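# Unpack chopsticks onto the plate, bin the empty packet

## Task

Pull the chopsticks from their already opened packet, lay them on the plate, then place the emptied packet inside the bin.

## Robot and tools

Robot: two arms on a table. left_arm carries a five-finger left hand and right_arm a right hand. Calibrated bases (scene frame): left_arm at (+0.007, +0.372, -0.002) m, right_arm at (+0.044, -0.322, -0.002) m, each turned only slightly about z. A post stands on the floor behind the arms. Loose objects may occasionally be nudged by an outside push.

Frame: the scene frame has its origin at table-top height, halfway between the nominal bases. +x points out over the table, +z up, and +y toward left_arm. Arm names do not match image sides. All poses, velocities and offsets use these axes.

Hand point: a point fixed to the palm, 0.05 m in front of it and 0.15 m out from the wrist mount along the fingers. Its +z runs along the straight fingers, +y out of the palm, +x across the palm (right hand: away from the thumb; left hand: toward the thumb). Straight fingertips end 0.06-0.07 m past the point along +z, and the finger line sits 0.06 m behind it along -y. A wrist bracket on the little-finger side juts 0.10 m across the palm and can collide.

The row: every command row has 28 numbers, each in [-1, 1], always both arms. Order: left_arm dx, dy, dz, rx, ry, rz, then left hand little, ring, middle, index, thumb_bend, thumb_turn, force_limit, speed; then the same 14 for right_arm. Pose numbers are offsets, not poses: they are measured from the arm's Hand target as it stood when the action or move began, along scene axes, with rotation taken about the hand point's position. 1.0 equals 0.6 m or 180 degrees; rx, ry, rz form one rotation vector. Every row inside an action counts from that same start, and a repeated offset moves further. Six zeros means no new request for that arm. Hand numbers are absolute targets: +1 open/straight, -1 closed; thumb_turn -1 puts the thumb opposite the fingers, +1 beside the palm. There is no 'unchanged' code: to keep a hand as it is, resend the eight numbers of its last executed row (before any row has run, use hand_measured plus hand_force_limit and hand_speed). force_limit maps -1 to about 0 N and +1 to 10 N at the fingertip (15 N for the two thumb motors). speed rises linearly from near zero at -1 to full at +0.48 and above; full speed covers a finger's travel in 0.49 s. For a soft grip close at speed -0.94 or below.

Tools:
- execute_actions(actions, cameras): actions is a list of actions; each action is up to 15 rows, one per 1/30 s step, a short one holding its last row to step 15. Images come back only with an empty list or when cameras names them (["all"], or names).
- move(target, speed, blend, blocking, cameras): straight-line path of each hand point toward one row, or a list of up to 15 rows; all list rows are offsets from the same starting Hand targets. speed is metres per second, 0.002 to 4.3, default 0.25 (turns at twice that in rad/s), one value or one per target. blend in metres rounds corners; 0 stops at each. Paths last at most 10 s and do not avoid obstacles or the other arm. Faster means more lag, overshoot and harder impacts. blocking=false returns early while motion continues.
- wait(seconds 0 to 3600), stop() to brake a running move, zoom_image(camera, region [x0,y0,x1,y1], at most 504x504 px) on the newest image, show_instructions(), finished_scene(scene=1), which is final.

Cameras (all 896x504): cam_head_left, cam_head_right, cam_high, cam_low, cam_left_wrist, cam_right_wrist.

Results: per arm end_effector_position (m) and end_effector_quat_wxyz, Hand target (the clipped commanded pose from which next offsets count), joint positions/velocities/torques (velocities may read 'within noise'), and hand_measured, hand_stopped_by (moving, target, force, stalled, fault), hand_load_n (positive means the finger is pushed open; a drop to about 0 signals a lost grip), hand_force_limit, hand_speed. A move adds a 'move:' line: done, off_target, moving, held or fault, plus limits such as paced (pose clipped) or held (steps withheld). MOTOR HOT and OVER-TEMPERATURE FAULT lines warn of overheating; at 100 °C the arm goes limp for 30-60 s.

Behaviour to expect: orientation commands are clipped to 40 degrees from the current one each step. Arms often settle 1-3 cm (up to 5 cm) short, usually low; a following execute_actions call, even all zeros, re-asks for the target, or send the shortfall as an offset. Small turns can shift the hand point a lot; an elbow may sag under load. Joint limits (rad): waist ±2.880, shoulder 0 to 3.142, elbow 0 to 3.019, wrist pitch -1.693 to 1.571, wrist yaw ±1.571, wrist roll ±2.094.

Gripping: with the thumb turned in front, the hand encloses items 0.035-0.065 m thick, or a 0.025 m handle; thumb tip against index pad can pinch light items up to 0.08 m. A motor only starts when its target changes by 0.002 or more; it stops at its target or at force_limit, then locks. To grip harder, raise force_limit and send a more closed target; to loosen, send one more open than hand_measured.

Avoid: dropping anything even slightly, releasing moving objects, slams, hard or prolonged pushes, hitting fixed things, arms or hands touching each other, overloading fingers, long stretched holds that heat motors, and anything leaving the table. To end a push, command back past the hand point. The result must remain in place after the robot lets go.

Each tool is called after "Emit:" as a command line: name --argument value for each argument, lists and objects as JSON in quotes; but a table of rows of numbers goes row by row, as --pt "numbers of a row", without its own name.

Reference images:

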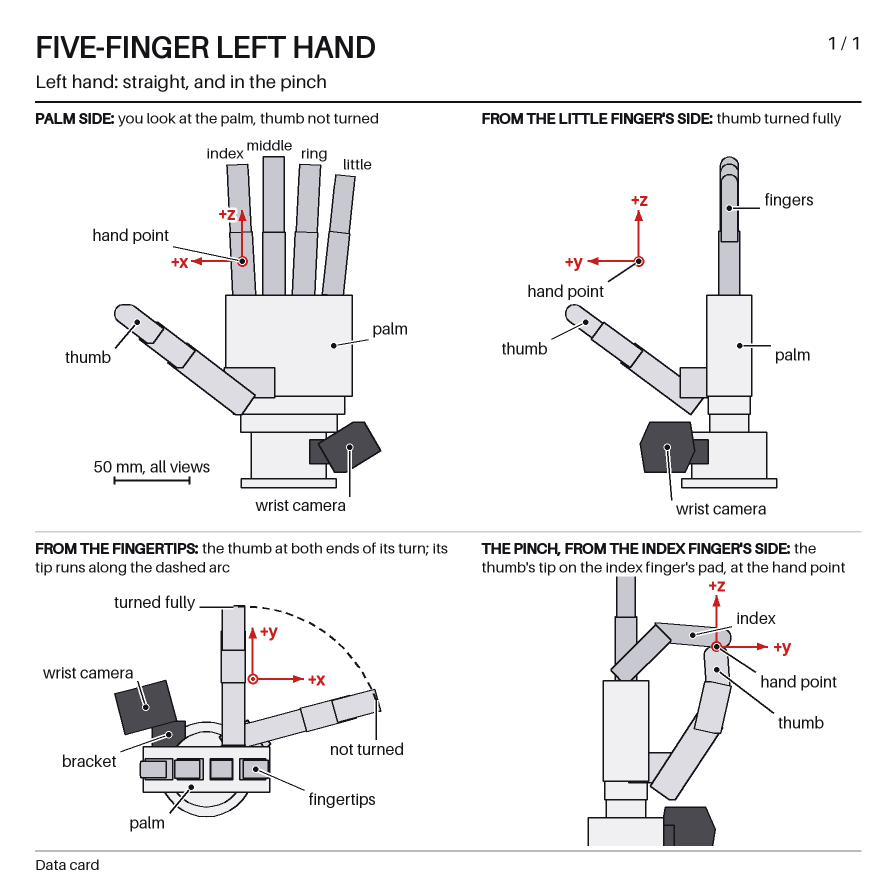

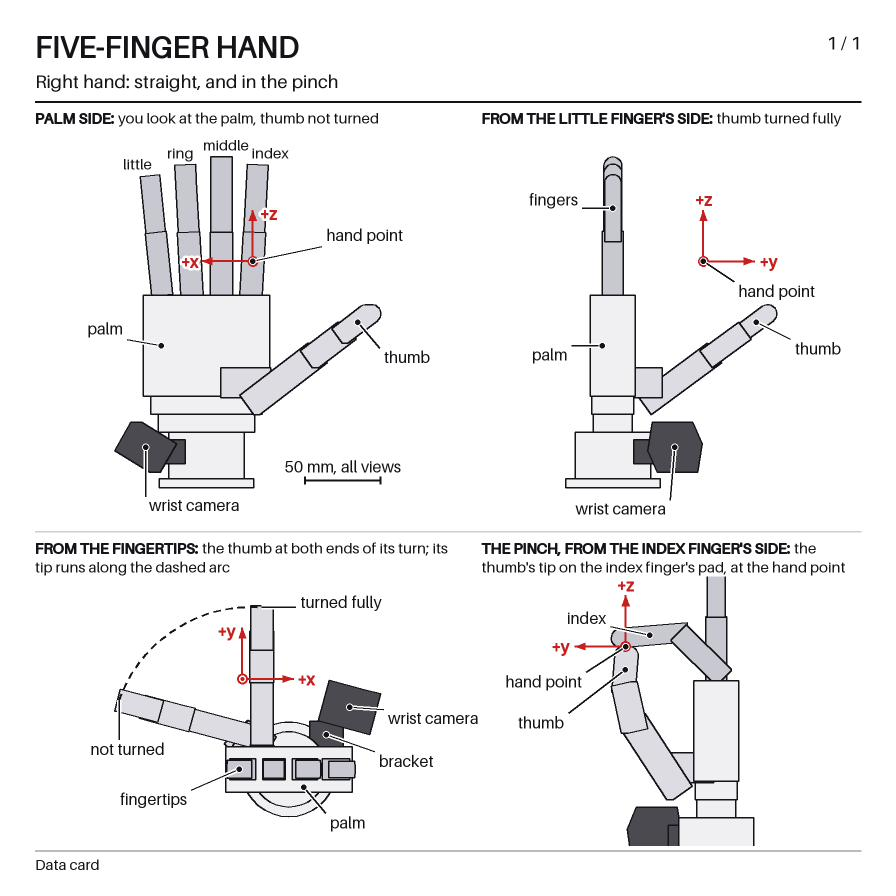

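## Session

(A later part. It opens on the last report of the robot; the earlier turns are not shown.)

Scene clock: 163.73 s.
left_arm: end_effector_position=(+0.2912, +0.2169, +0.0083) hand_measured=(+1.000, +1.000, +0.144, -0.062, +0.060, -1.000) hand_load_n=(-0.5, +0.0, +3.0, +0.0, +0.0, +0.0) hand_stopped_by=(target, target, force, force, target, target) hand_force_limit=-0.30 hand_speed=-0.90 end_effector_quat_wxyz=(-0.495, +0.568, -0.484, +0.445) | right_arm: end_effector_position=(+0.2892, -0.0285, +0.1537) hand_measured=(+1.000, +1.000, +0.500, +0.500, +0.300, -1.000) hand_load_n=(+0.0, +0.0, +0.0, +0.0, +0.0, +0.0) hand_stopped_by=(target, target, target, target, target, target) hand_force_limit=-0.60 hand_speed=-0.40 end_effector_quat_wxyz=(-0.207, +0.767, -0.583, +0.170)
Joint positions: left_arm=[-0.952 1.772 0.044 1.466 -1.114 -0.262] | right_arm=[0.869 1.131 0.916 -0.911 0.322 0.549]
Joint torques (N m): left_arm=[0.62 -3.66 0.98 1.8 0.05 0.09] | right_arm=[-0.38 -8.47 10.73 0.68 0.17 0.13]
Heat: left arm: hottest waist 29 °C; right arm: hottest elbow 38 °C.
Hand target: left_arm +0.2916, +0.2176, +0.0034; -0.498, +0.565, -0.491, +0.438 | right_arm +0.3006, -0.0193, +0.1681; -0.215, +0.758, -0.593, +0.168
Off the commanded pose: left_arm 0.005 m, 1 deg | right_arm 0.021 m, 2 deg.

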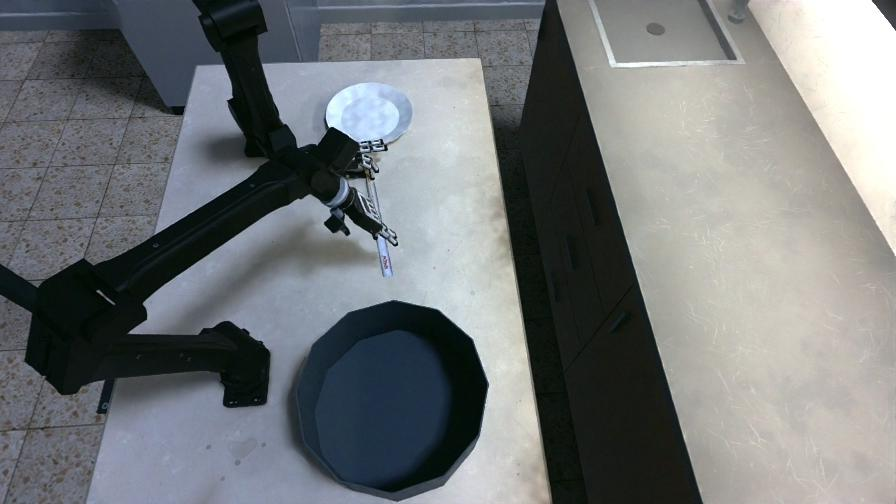

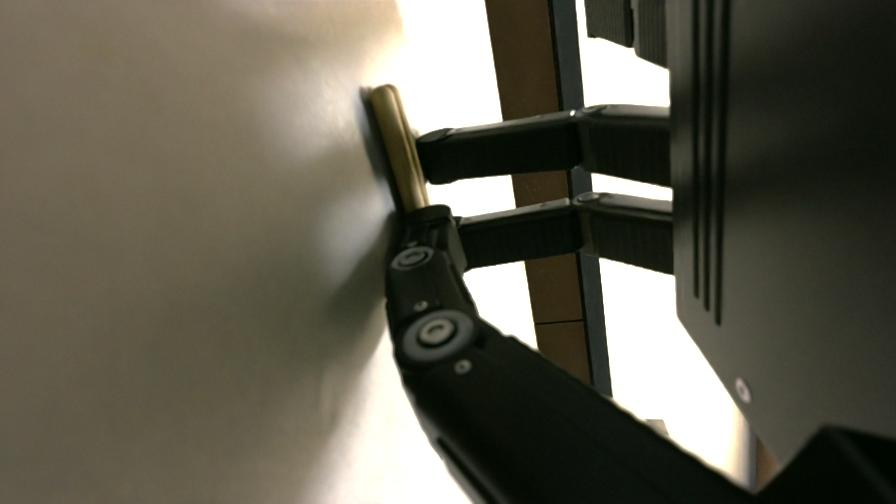

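Emit:
move --pt "0 0 0.001 0 0 0 1 1 0.45 0.35 0.1 -1 -0.3 -0.6 0 0 0 0 0 0 1 1 0.5 0.5 0.3 -1 -0.6 -0.4" --pt "0 0 0.06 0 0 0 1 1 0.45 0.35 0.1 -1 -0.3 -0.6 0 0 0 0 0 0 1 1 0.5 0.5 0.3 -1 -0.6 -0.4" --pt "0 0 0.06 0.12 -0.006 -0.015 1 1 0.45 0.35 0.1 -1 -0.3 -0.6 0 0 0 0 0 0 1 1 0.5 0.5 0.3 -1 -0.6 -0.4" --speed 0.1 --cameras '["cam_high","cam_left_wrist"]'

Emit:
zoom_image --camera "cam_high" --region '[330, 120, 420, 210]'

Scene clock: 170.83 s.
left_arm: end_effector_position=(+0.2886, +0.2260, +0.0371) hand_measured=(+1.000, +1.000, +0.450, +0.350, +0.100, -1.000) hand_load_n=(+0.0, +0.0, +0.0, +0.0, +0.5, +0.0) hand_stopped_by=(target, target, target, target, target, target) hand_force_limit=-0.30 hand_speed=-0.60 end_effector_quat_wxyz=(+0.588, -0.448, +0.576, -0.348) | right_arm: end_effector_position=(+0.2892, -0.0285, +0.1537) hand_measured=(+1.000, +1.000, +0.500, +0.500, +0.300, -1.000) hand_load_n=(+0.0, +0.0, +0.0, +0.0, +0.0, +0.0) hand_stopped_by=(target, target, target, target, target, target) hand_force_limit=-0.60 hand_speed=-0.40 end_effector_quat_wxyz=(-0.207, +0.767, -0.583, +0.170)
Joint positions: left_arm=[-1.008 1.533 0.066 1.298 -1.172 0.22] | right_arm=[0.869 1.131 0.916 -0.911 0.322 0.549]
Joint torques (N m): left_arm=[-0.21 -2.73 3.79 2.37 -0.17 0.11] | right_arm=[-0.91 -8.88 10.69 0.69 0.16 0.19]
Heat: left arm: hottest waist 29 °C; right arm: hottest elbow 38 °C.
Hand target: left_arm +0.2916, +0.2175, +0.0394; +0.589, -0.446, +0.573, -0.355 | right_arm +0.3006, -0.0193, +0.1681; -0.215, +0.758, -0.593, +0.168
Off the commanded pose: left_arm 0.009 m, 1 deg | right_arm 0.021 m, 2 deg.
move: done

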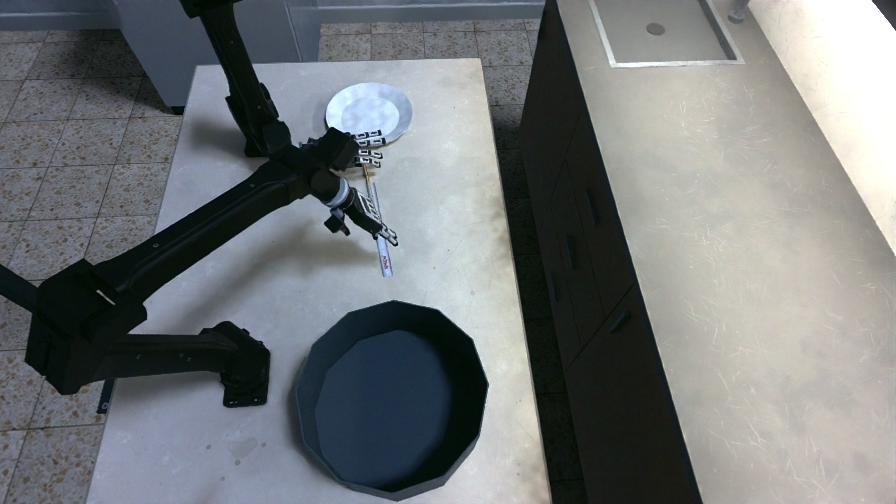

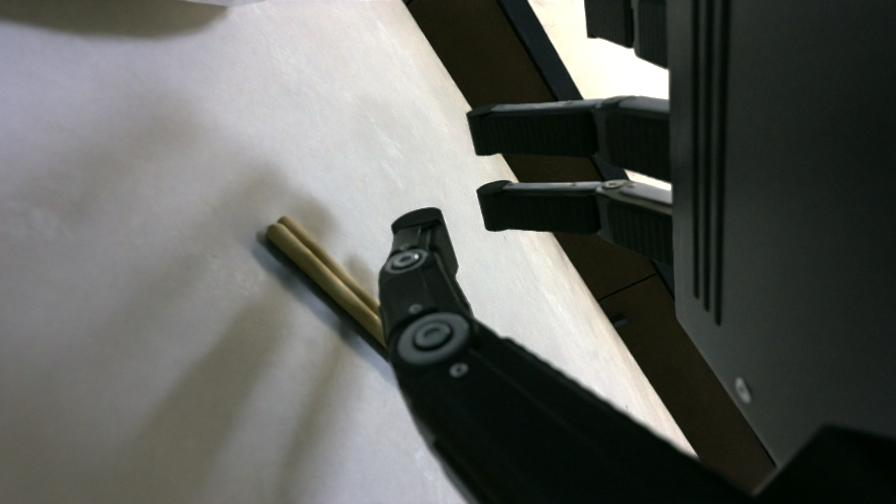

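Scaled by 5.600 from the camera's image (finer frame: 1280x720).

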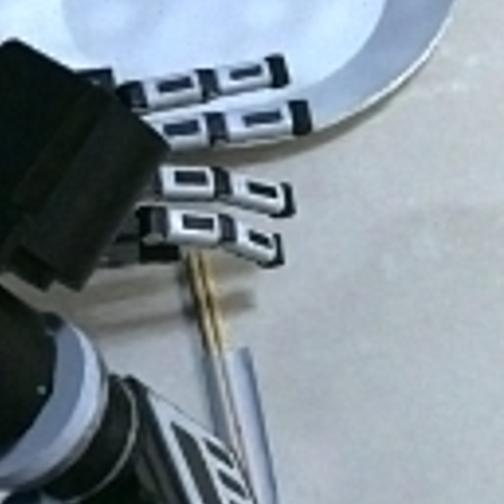

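Emit:
move --target '[-0.012,0,-0.043,0,0,0,1,1,0.45,0.35,0.1,-1,-0.3,-0.6,0,0,0,0,0,0,1,1,0.5,0.5,0.3,-1,-0.6,-0.4]' --speed 0.06 --cameras '["cam_high","cam_left_wrist"]'

Emit:
zoom_image --camera "cam_high" --region '[330, 120, 420, 210]'

Scene clock: 172.83 s.
left_arm: end_effector_position=(+0.2840, +0.2217, +0.0142) hand_measured=(+1.000, +1.000, +0.450, +0.350, +0.100, -1.000) hand_load_n=(+0.0, +0.0, +0.0, +0.0, +0.0, +0.0) hand_stopped_by=(target, target, target, target, target, target) hand_force_limit=-0.30 hand_speed=-0.60 end_effector_quat_wxyz=(+0.588, -0.449, +0.573, -0.352) | right_arm: end_effector_position=(+0.2892, -0.0285, +0.1537) hand_measured=(+1.000, +1.000, +0.500, +0.500, +0.300, -1.000) hand_load_n=(+0.0, +0.0, +0.0, +0.0, +0.0, +0.0) hand_stopped_by=(target, target, target, target, target, target) hand_force_limit=-0.60 hand_speed=-0.40 end_effector_quat_wxyz=(-0.207, +0.767, -0.583, +0.170)
Joint positions: left_arm=[-1.041 1.79 0.075 1.547 -1.205 0.21] | right_arm=[0.869 1.131 0.916 -0.911 0.322 0.549]
Joint torques (N m): left_arm=[-0.21 -4.19 1.22 2.36 -0.17 0.1] | right_arm=[-0.32 -7.94 10.74 0.83 0.15 0.17]
Heat: left arm: hottest waist 29 °C; right arm: hottest elbow 38 °C.
Hand target: left_arm +0.2844, +0.2176, +0.0135; +0.589, -0.446, +0.573, -0.355 | right_arm +0.3006, -0.0193, +0.1681; -0.215, +0.758, -0.593, +0.168
Off the commanded pose: left_arm 0.004 m, 1 deg | right_arm 0.021 m, 2 deg.
move: done

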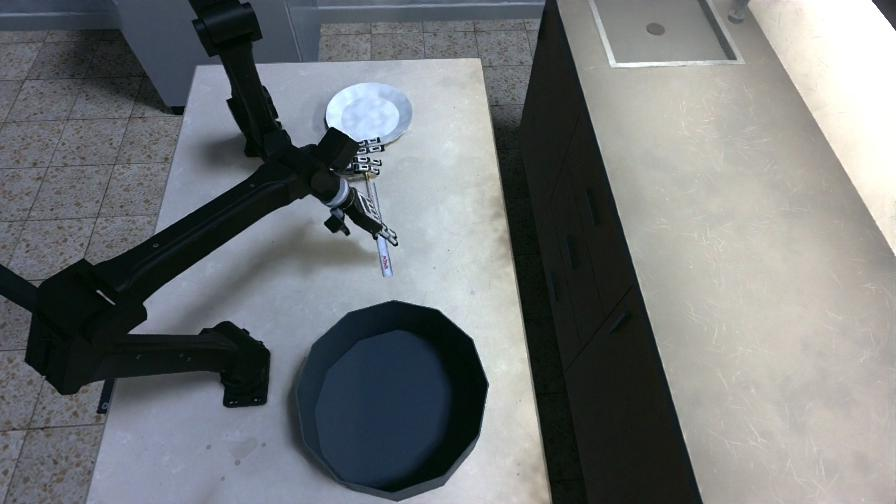

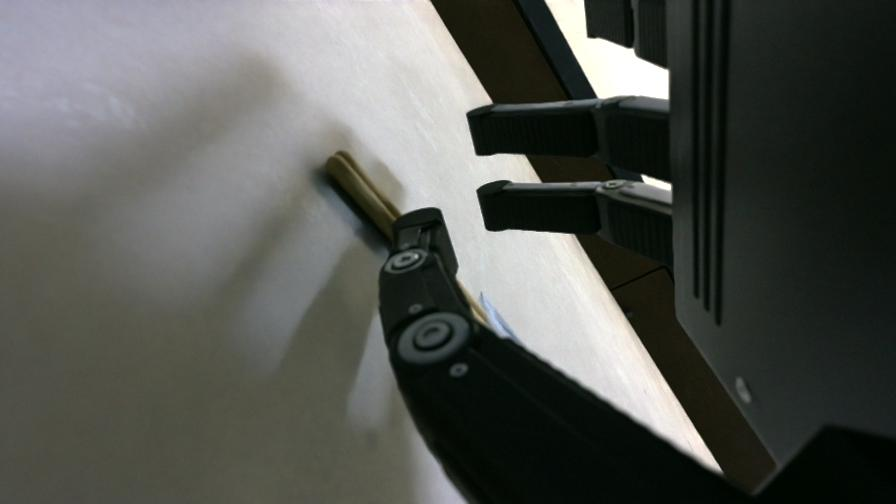

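Scaled by 5.600 from the camera's image (finer frame: 1280x720).

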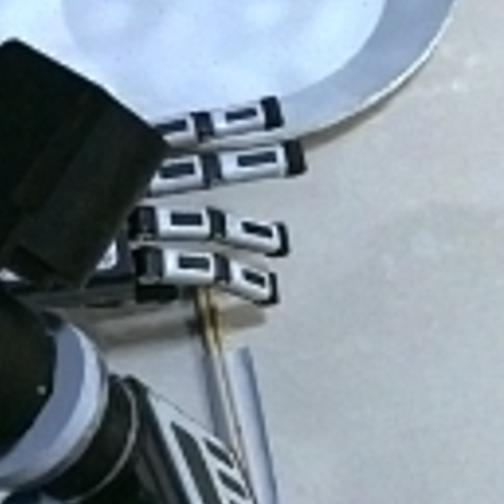

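Emit:
move --target '[0,0,-0.014,0,0,0,1,1,0.45,0.35,0.1,-1,-0.3,-0.6,0,0,0,0,0,0,1,1,0.5,0.5,0.3,-1,-0.6,-0.4]' --speed 0.03 --cameras '["cam_left_wrist"]'

Scene clock: 173.73 s.
left_arm: end_effector_position=(+0.2838, +0.2221, +0.0060) hand_measured=(+1.000, +1.000, +0.450, +0.350, +0.100, -1.000) hand_load_n=(+0.0, +0.0, +0.0, +0.0, +0.0, +0.0) hand_stopped_by=(target, target, target, target, target, target) hand_force_limit=-0.30 hand_speed=-0.60 end_effector_quat_wxyz=(+0.590, -0.445, +0.580, -0.343) | right_arm: end_effector_position=(+0.2892, -0.0285, +0.1537) hand_measured=(+1.000, +1.000, +0.500, +0.500, +0.300, -1.000) hand_load_n=(+0.0, +0.0, +0.0, +0.0, +0.0, +0.0) hand_stopped_by=(target, target, target, target, target, target) hand_force_limit=-0.60 hand_speed=-0.40 end_effector_quat_wxyz=(-0.207, +0.767, -0.583, +0.170)
Joint positions: left_arm=[-1.041 1.833 0.082 1.559 -1.205 0.209] | right_arm=[0.869 1.131 0.916 -0.911 0.322 0.549]
Joint torques (N m): left_arm=[-0.15 -4.54 0.85 2.41 -0.15 -0.1] | right_arm=[-0.44 -7.88 10.74 0.81 0.18 0.22]
Heat: left arm: hottest waist 29 °C; right arm: hottest elbow 38 °C.
Hand target: left_arm +0.2844, +0.2177, +0.0052; +0.589, -0.446, +0.573, -0.355 | right_arm +0.3006, -0.0193, +0.1681; -0.215, +0.758, -0.593, +0.168
Off the commanded pose: left_arm 0.005 m, 2 deg | right_arm 0.021 m, 2 deg.
joint sent to its limit (left arm) — joint 4 (wrist pitch), upper limit. The joint targets still meet the commanded pose.
move: done

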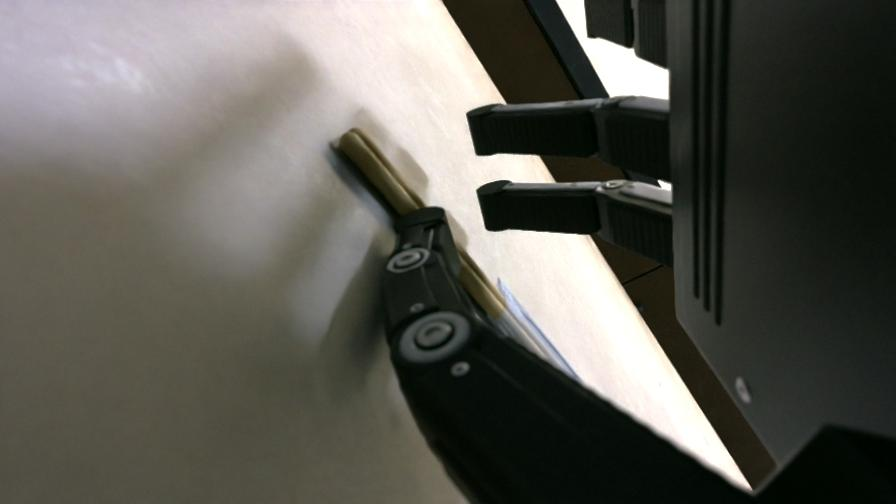

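Emit:
move --target '[0,-0.002,-0.008,0,0,0,1,1,0.45,0.35,0.1,-1,-0.3,-0.6,0,0,0,0,0,0,1,1,0.5,0.5,0.3,-1,-0.6,-0.4]' --speed 0.03 --cameras '["cam_left_wrist","cam_high"]'

Emit:
zoom_image --camera "cam_high" --region '[330, 120, 420, 210]'

Emit:
zoom_image --camera "cam_left_wrist" --region '[300, 80, 620, 400]'

Scene clock: 174.53 s.
left_arm: end_effector_position=(+0.2841, +0.2219, +0.0038) hand_measured=(+1.000, +1.000, +0.450, +0.350, +0.100, -1.000) hand_load_n=(+0.0, +0.0, +0.0, +0.0, -1.0, -1.0) hand_stopped_by=(target, target, target, target, target, target) hand_force_limit=-0.30 hand_speed=-0.60 end_effector_quat_wxyz=(+0.590, -0.448, +0.578, -0.343) | right_arm: end_effector_position=(+0.2892, -0.0285, +0.1537) hand_measured=(+1.000, +1.000, +0.500, +0.500, +0.300, -1.000) hand_load_n=(+0.0, +0.0, +0.0, +0.5, +0.0, -0.5) hand_stopped_by=(target, target, target, target, target, target) hand_force_limit=-0.60 hand_speed=-0.40 end_effector_quat_wxyz=(-0.207, +0.767, -0.583, +0.170)
Joint positions: left_arm=[-1.041 1.849 0.086 1.566 -1.21 0.199] | right_arm=[0.869 1.131 0.916 -0.911 0.322 0.549]
Joint torques (N m): left_arm=[-0.21 -4.42 0.96 2.14 -0.04 -0.1] | right_arm=[-0.03 -8.06 10.76 0.87 0.08 0.17]
Heat: left arm: hottest waist 29 °C; right arm: hottest elbow 39 °C.
Hand target: left_arm +0.2844, +0.2164, +0.0004; +0.589, -0.446, +0.573, -0.355 | right_arm +0.3006, -0.0193, +0.1681; -0.215, +0.758, -0.593, +0.168
Off the commanded pose: left_arm 0.006 m, 1 deg | right_arm 0.021 m, 2 deg.
joint sent to its limit (left arm) — joint 4 (wrist pitch), upper limit. The joint targets still meet the commanded pose.
move: done
Images, in order (width x height): cam_high 896x504, cam_left_wrist 896x504.

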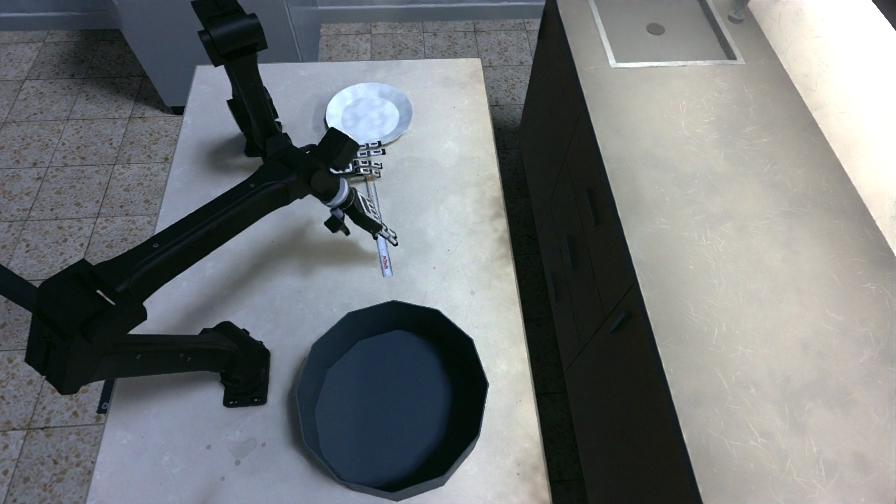

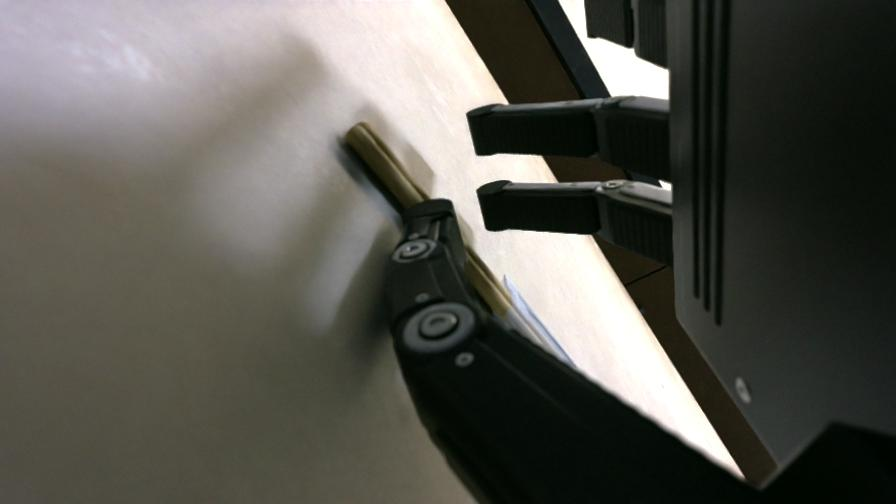

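Scaled by 5.600 from the camera's image (finer frame: 1280x720).

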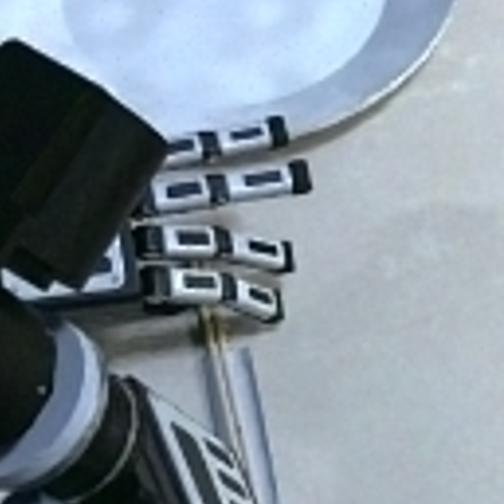

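Scaled by 1.575 from the camera's image (finer frame: 1280x720).

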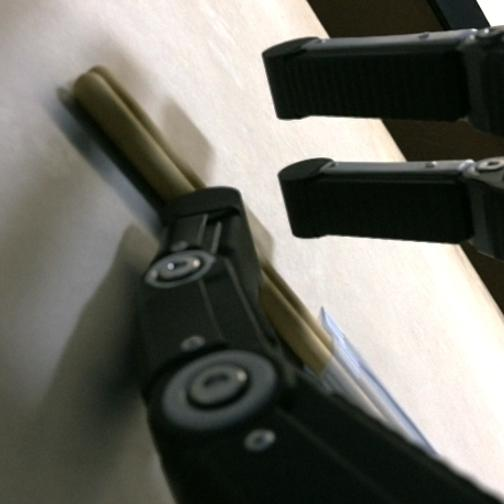

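Emit:
move --target '[0.014,-0.003,0.002,0,0,0,1,1,0.45,0.35,0.1,-1,-0.3,-0.6,0,0,0,0,0,0,1,1,0.5,0.5,0.3,-1,-0.6,-0.4]' --speed 0.03 --cameras '["cam_left_wrist","cam_high"]'

Emit:
zoom_image --camera "cam_high" --region '[330, 120, 420, 210]'

Emit:
zoom_image --camera "cam_left_wrist" --region '[300, 80, 620, 400]'

Scene clock: 175.60 s.
left_arm: end_effector_position=(+0.2907, +0.2144, +0.0044) hand_measured=(+1.000, +1.000, +0.450, +0.350, +0.100, -1.000) hand_load_n=(+0.0, +0.0, -0.5, +0.0, +0.0, +0.0) hand_stopped_by=(target, target, target, target, target, target) hand_force_limit=-0.30 hand_speed=-0.60 end_effector_quat_wxyz=(+0.584, -0.450, +0.576, -0.353) | right_arm: end_effector_position=(+0.2892, -0.0285, +0.1537) hand_measured=(+1.000, +1.000, +0.500, +0.500, +0.300, -1.000) hand_load_n=(+0.0, +0.0, +0.0, +0.0, +0.0, +0.0) hand_stopped_by=(target, target, target, target, target, target) hand_force_limit=-0.60 hand_speed=-0.40 end_effector_quat_wxyz=(-0.207, +0.767, -0.583, +0.170)
Joint positions: left_arm=[-1.023 1.849 0.102 1.568 -1.18 0.198] | right_arm=[0.869 1.131 0.916 -0.911 0.322 0.549]
Joint torques (N m): left_arm=[0.85 -4.84 0.95 2.03 0.07 0.07] | right_arm=[-0.91 -8.35 10.91 0.58 0.17 0.11]
Heat: left arm: hottest waist 29 °C; right arm: hottest elbow 39 °C.
Hand target: left_arm +0.2928, +0.2146, +0.0016; +0.589, -0.446, +0.573, -0.355 | right_arm +0.3006, -0.0193, +0.1681; -0.215, +0.758, -0.593, +0.168
Off the commanded pose: left_arm 0.004 m, 1 deg | right_arm 0.021 m, 2 deg.
joint sent to its limit (left arm) — joint 4 (wrist pitch), upper limit. The joint targets still meet the commanded pose.
move: done
Images, in order (width x height): cam_high 896x504, cam_left_wrist 896x504.

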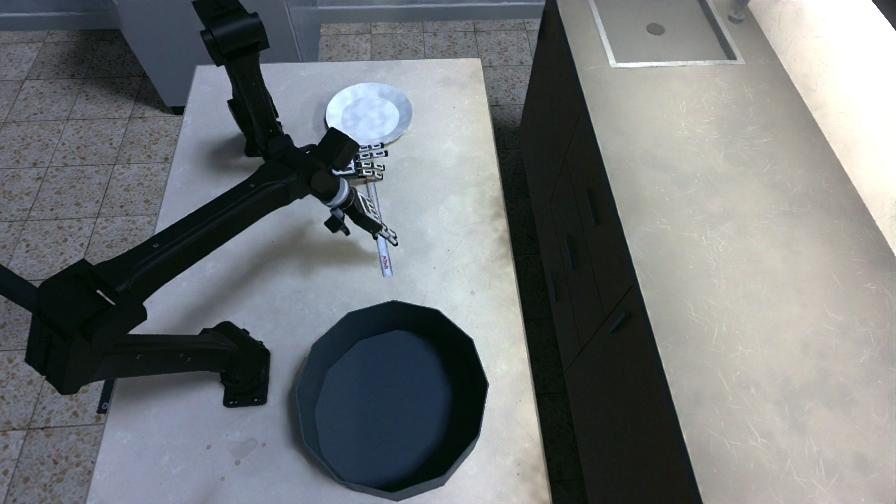

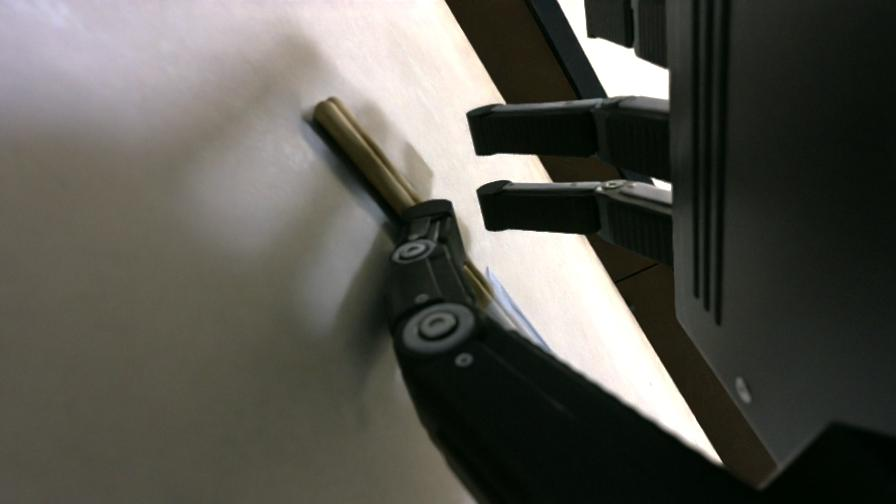

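Scaled by 5.600 from the camera's image (finer frame: 1280x720).

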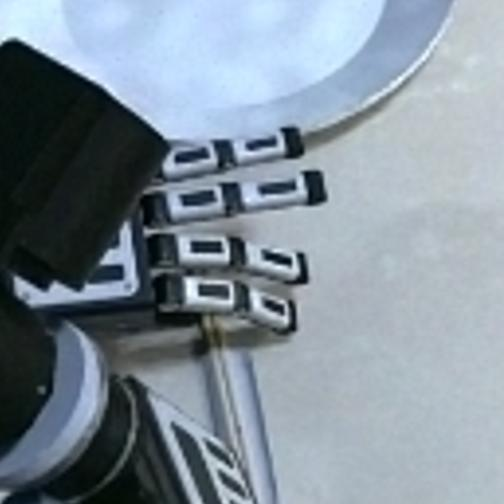

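Scaled by 1.575 from the camera's image (finer frame: 1280x720).

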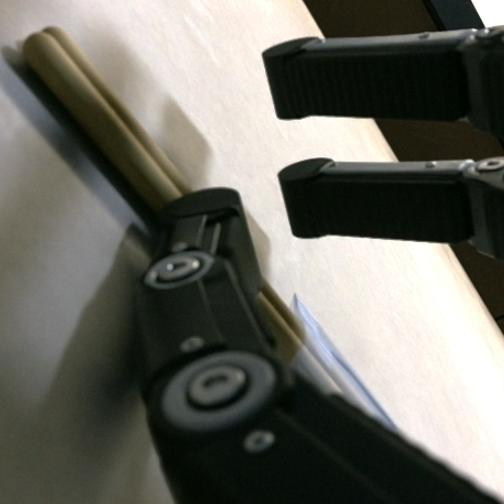

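Emit:
move --target '[0,0.013,0,0,0,0,1,1,0.3,0.2,0.1,-1,-0.5,-0.9,0,0,0,0,0,0,1,1,0.5,0.5,0.3,-1,-0.6,-0.4]' --speed 0.03 --cameras '["cam_left_wrist","cam_high"]'

Emit:
zoom_image --camera "cam_high" --region '[330, 120, 420, 210]'

Emit:
zoom_image --camera "cam_left_wrist" --region '[300, 80, 620, 400]'

Scene clock: 176.67 s.
left_arm: end_effector_position=(+0.2935, +0.2155, +0.0040) hand_measured=(+1.000, +1.000, +0.300, +0.200, +0.100, -1.000) hand_load_n=(+0.0, -0.5, +0.0, +0.0, -1.5, -0.5) hand_stopped_by=(target, target, target, target, target, target) hand_force_limit=-0.50 hand_speed=-0.90 end_effector_quat_wxyz=(+0.583, -0.451, +0.576, -0.354) | right_arm: end_effector_position=(+0.2892, -0.0285, +0.1537) hand_measured=(+1.000, +1.000, +0.500, +0.500, +0.300, -1.000) hand_load_n=(+0.0, +0.0, +0.0, +0.0, +0.0, +0.0) hand_stopped_by=(target, target, target, target, target, target) hand_force_limit=-0.60 hand_speed=-0.40 end_effector_quat_wxyz=(-0.207, +0.767, -0.583, +0.170)
Joint positions: left_arm=[-1.006 1.849 0.102 1.57 -1.16 0.198] | right_arm=[0.869 1.131 0.916 -0.911 0.322 0.549]
Joint torques (N m): left_arm=[0.97 -5.54 -0.17 1.99 0.06 0.02] | right_arm=[-0.62 -8.06 10.73 0.87 0.17 0.17]
Heat: left arm: hottest waist 29 °C; right arm: hottest elbow 39 °C.
Hand target: left_arm +0.2928, +0.2224, +0.0016; +0.589, -0.446, +0.573, -0.355 | right_arm +0.3006, -0.0193, +0.1681; -0.215, +0.758, -0.593, +0.168
Off the commanded pose: left_arm 0.007 m, 1 deg | right_arm 0.021 m, 2 deg.
joint sent to its limit (left arm) — joint 4 (wrist pitch), upper limit. The joint targets still meet the commanded pose.
move: done
Images, in order (width x height): cam_high 896x504, cam_left_wrist 896x504.

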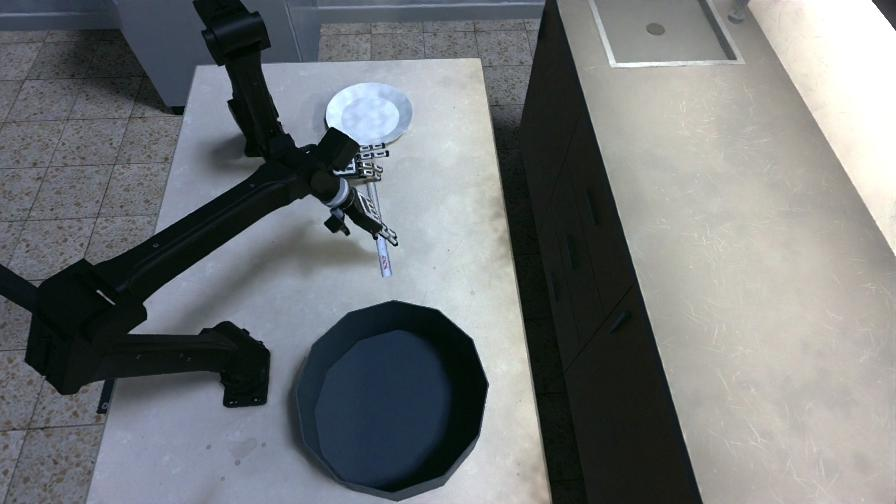

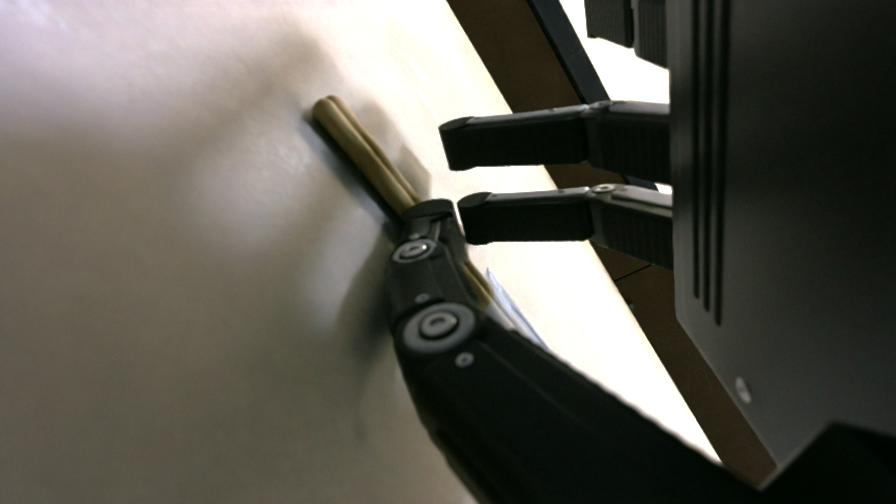

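Scaled by 5.600 from the camera's image (finer frame: 1280x720).

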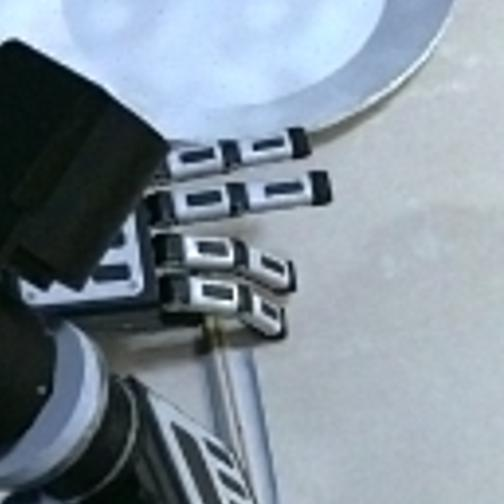

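Scaled by 1.575 from the camera's image (finer frame: 1280x720).

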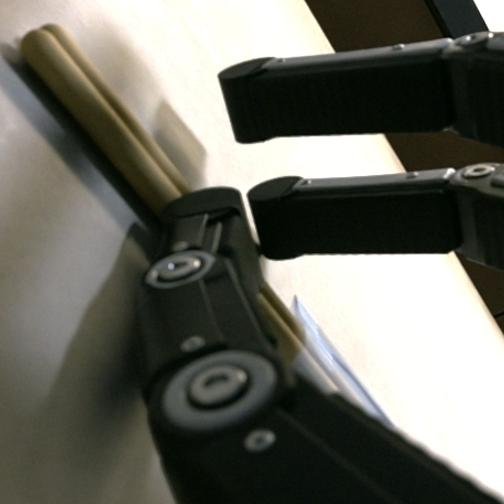

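Emit:
execute_actions --actions '[[[0,0,0,0,0,0,1,1,-0.1,-0.25,0.1,-1,-0.5,-0.92,0,0,0,0,0,0,1,1,0.5,0.5,0.3,-1,-0.6,-0.4]],[[0,0,0,0,0,0,1,1,-0.1,-0.25,0.1,-1,-0.5,-0.92,0,0,0,0,0,0,1,1,0.5,0.5,0.3,-1,-0.6,-0.4]],[[0,0,0,0,0,0,1,1,-0.1,-0.25,0.1,-1,-0.5,-0.92,0,0,0,0,0,0,1,1,0.5,0.5,0.3,-1,-0.6,-0.4]]]' --cameras '["cam_left_wrist","cam_high"]'

Emit:
zoom_image --camera "cam_high" --region '[330, 120, 420, 210]'

Emit:
zoom_image --camera "cam_left_wrist" --region '[300, 80, 620, 400]'

Scene clock: 178.60 s.
left_arm: end_effector_position=(+0.2944, +0.2156, +0.0051) hand_measured=(+1.000, +1.000, +0.040, +0.150, +0.100, -1.000) hand_load_n=(+0.0, +0.0, +2.0, +0.0, +0.0, +0.0) hand_stopped_by=(target, target, force, force, target, target) hand_force_limit=-0.50 hand_speed=-0.92 end_effector_quat_wxyz=(+0.583, -0.453, +0.574, -0.356) | right_arm: end_effector_position=(+0.2892, -0.0285, +0.1537) hand_measured=(+1.000, +1.000, +0.500, +0.500, +0.300, -1.000) hand_load_n=(+0.0, +0.0, +0.0, +0.0, +0.0, +0.0) hand_stopped_by=(target, target, target, target, target, target) hand_force_limit=-0.60 hand_speed=-0.40 end_effector_quat_wxyz=(-0.207, +0.767, -0.583, +0.170)
Joint positions: left_arm=[-1.002 1.849 0.102 1.577 -1.159 0.198] | right_arm=[0.869 1.131 0.916 -0.911 0.322 0.549]
Joint torques (N m): left_arm=[0.85 -5.6 -0.2 1.69 0.03 0.02] | right_arm=[-0.26 -8.7 10.92 0.8 0.12 0.15]
Heat: left arm: hottest waist 29 °C; right arm: hottest elbow 39 °C.
Hand target: left_arm +0.2929, +0.2224, +0.0016; +0.589, -0.446, +0.573, -0.355 | right_arm +0.3006, -0.0193, +0.1681; -0.215, +0.758, -0.593, +0.168
Off the commanded pose: left_arm 0.008 m, 1 deg | right_arm 0.021 m, 2 deg.
joint sent to its limit (left arm) — joint 4 (wrist pitch), upper limit. The joint targets still meet the commanded pose.
Images, in order (width x height): cam_high 896x504, cam_left_wrist 896x504.

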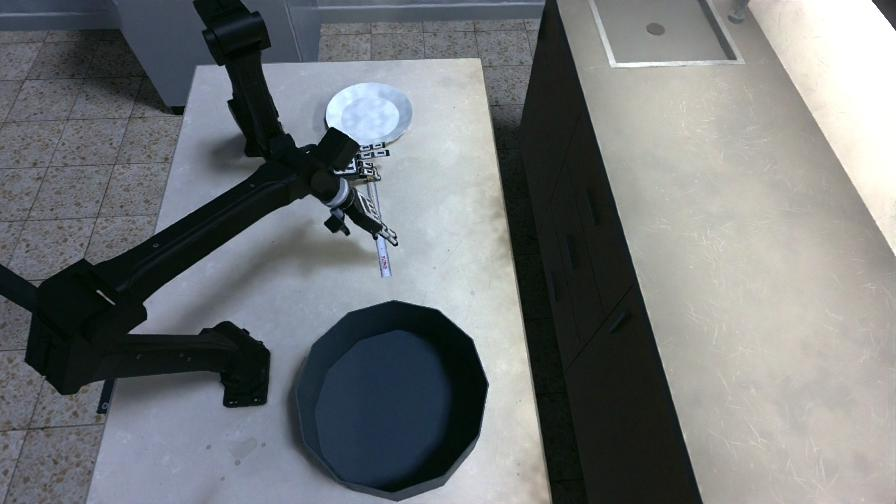

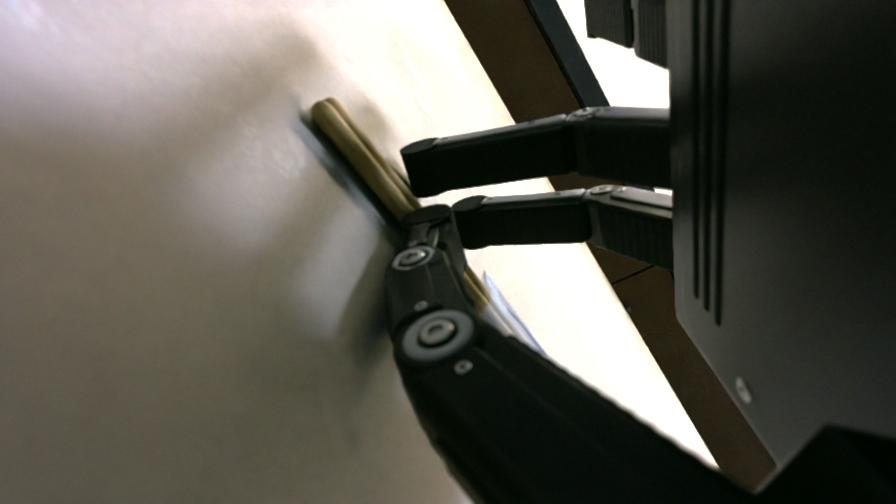

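Scaled by 5.600 from the camera's image (finer frame: 1280x720).

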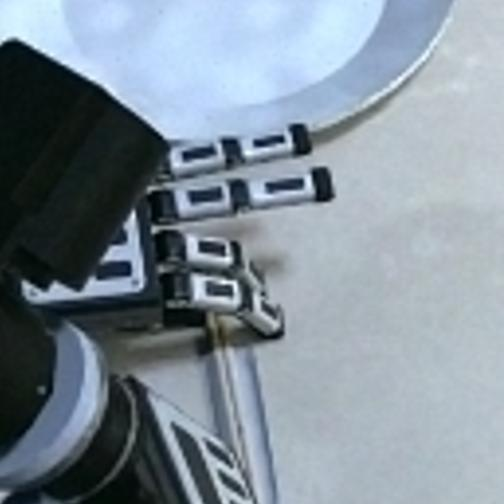

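Scaled by 1.575 from the camera's image (finer frame: 1280x720).

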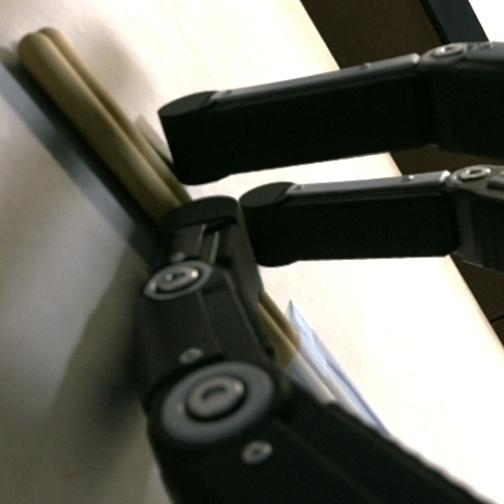

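Emit:
execute_actions --actions '[[[0,0,0,0,0,0,1,1,-0.05,-0.22,0.1,-1,-0.2,-0.85,0,0,0,0,0,0,1,1,0.5,0.5,0.3,-1,-0.6,-0.4]],[[0,0,0,0,0,0,1,1,-0.05,-0.22,0.1,-1,-0.2,-0.85,0,0,0,0,0,0,1,1,0.5,0.5,0.3,-1,-0.6,-0.4]]]' --cameras '["cam_left_wrist","cam_high"]'

Emit:
zoom_image --camera "cam_high" --region '[330, 120, 420, 210]'

Emit:
zoom_image --camera "cam_left_wrist" --region '[300, 80, 620, 400]'

Scene clock: 180.57 s.
left_arm: end_effector_position=(+0.2956, +0.2156, +0.0074) hand_measured=(+1.000, +1.000, -0.050, +0.028, +0.100, -1.000) hand_load_n=(+0.0, +0.0, +0.5, +4.0, +0.0, +0.0) hand_stopped_by=(target, target, target, force, target, target) hand_force_limit=-0.20 hand_speed=-0.85 end_effector_quat_wxyz=(+0.583, -0.456, +0.569, -0.359) | right_arm: end_effector_position=(+0.2892, -0.0285, +0.1537) hand_measured=(+1.000, +1.000, +0.500, +0.500, +0.300, -1.000) hand_load_n=(+0.0, +0.0, +0.0, +0.0, +0.0, +0.0) hand_stopped_by=(target, target, target, target, target, target) hand_force_limit=-0.60 hand_speed=-0.40 end_effector_quat_wxyz=(-0.207, +0.767, -0.583, +0.170)
Joint positions: left_arm=[-0.999 1.844 0.102 1.583 -1.159 0.198] | right_arm=[0.869 1.131 0.916 -0.911 0.322 0.549]
Joint torques (N m): left_arm=[0.56 -5.01 -0.17 1.44 0.05 0.02] | right_arm=[-0.03 -7.88 10.85 0.94 0.22 0.21]
Heat: left arm: hottest waist 29 °C; right arm: hottest elbow 39 °C.
Hand target: left_arm +0.2929, +0.2224, +0.0016; +0.589, -0.446, +0.573, -0.355 | right_arm +0.3006, -0.0193, +0.1681; -0.215, +0.758, -0.593, +0.168
Off the commanded pose: left_arm 0.009 m, 2 deg | right_arm 0.021 m, 2 deg.
joint read past its limit (left arm) — joint 4 (wrist pitch), upper limit.
joint sent to its limit (left arm) — joint 4 (wrist pitch), upper limit. The joint targets still meet the commanded pose.
Images, in order (width x height): cam_high 896x504, cam_left_wrist 896x504.

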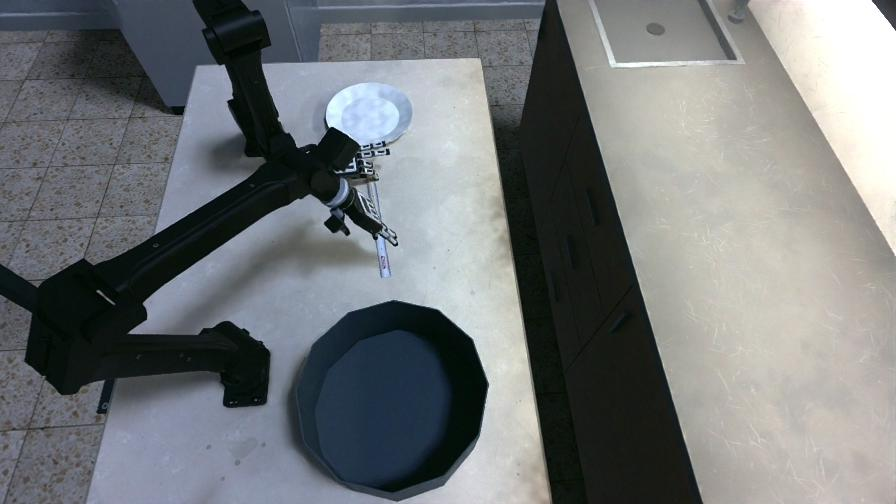

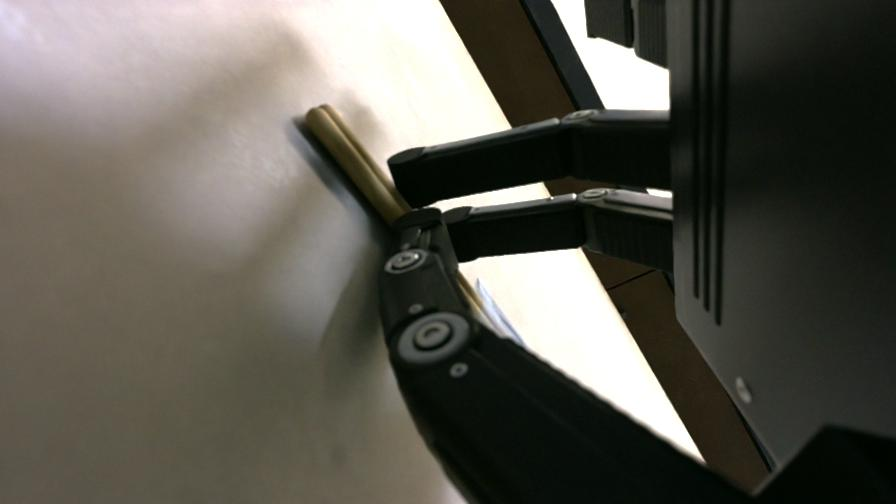

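Scaled by 5.600 from the camera's image (finer frame: 1280x720).

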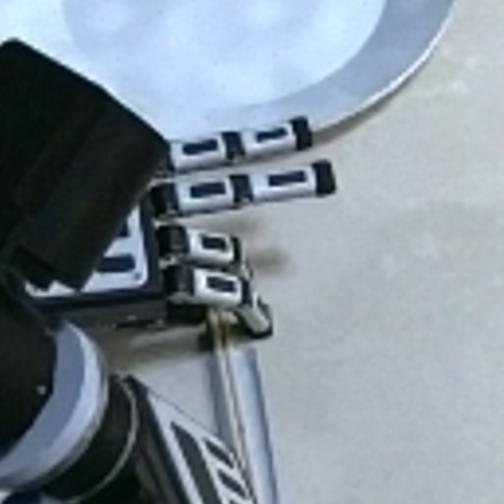

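Scaled by 1.575 from the camera's image (finer frame: 1280x720).

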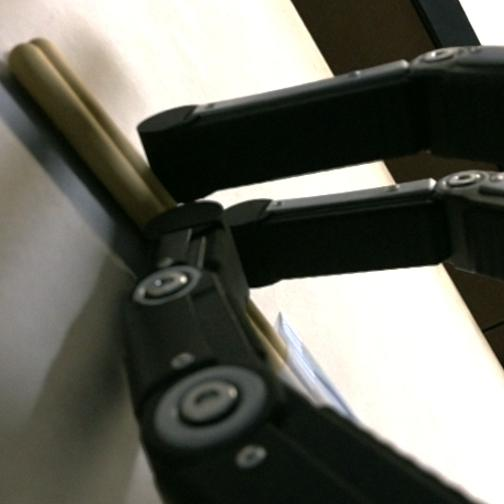

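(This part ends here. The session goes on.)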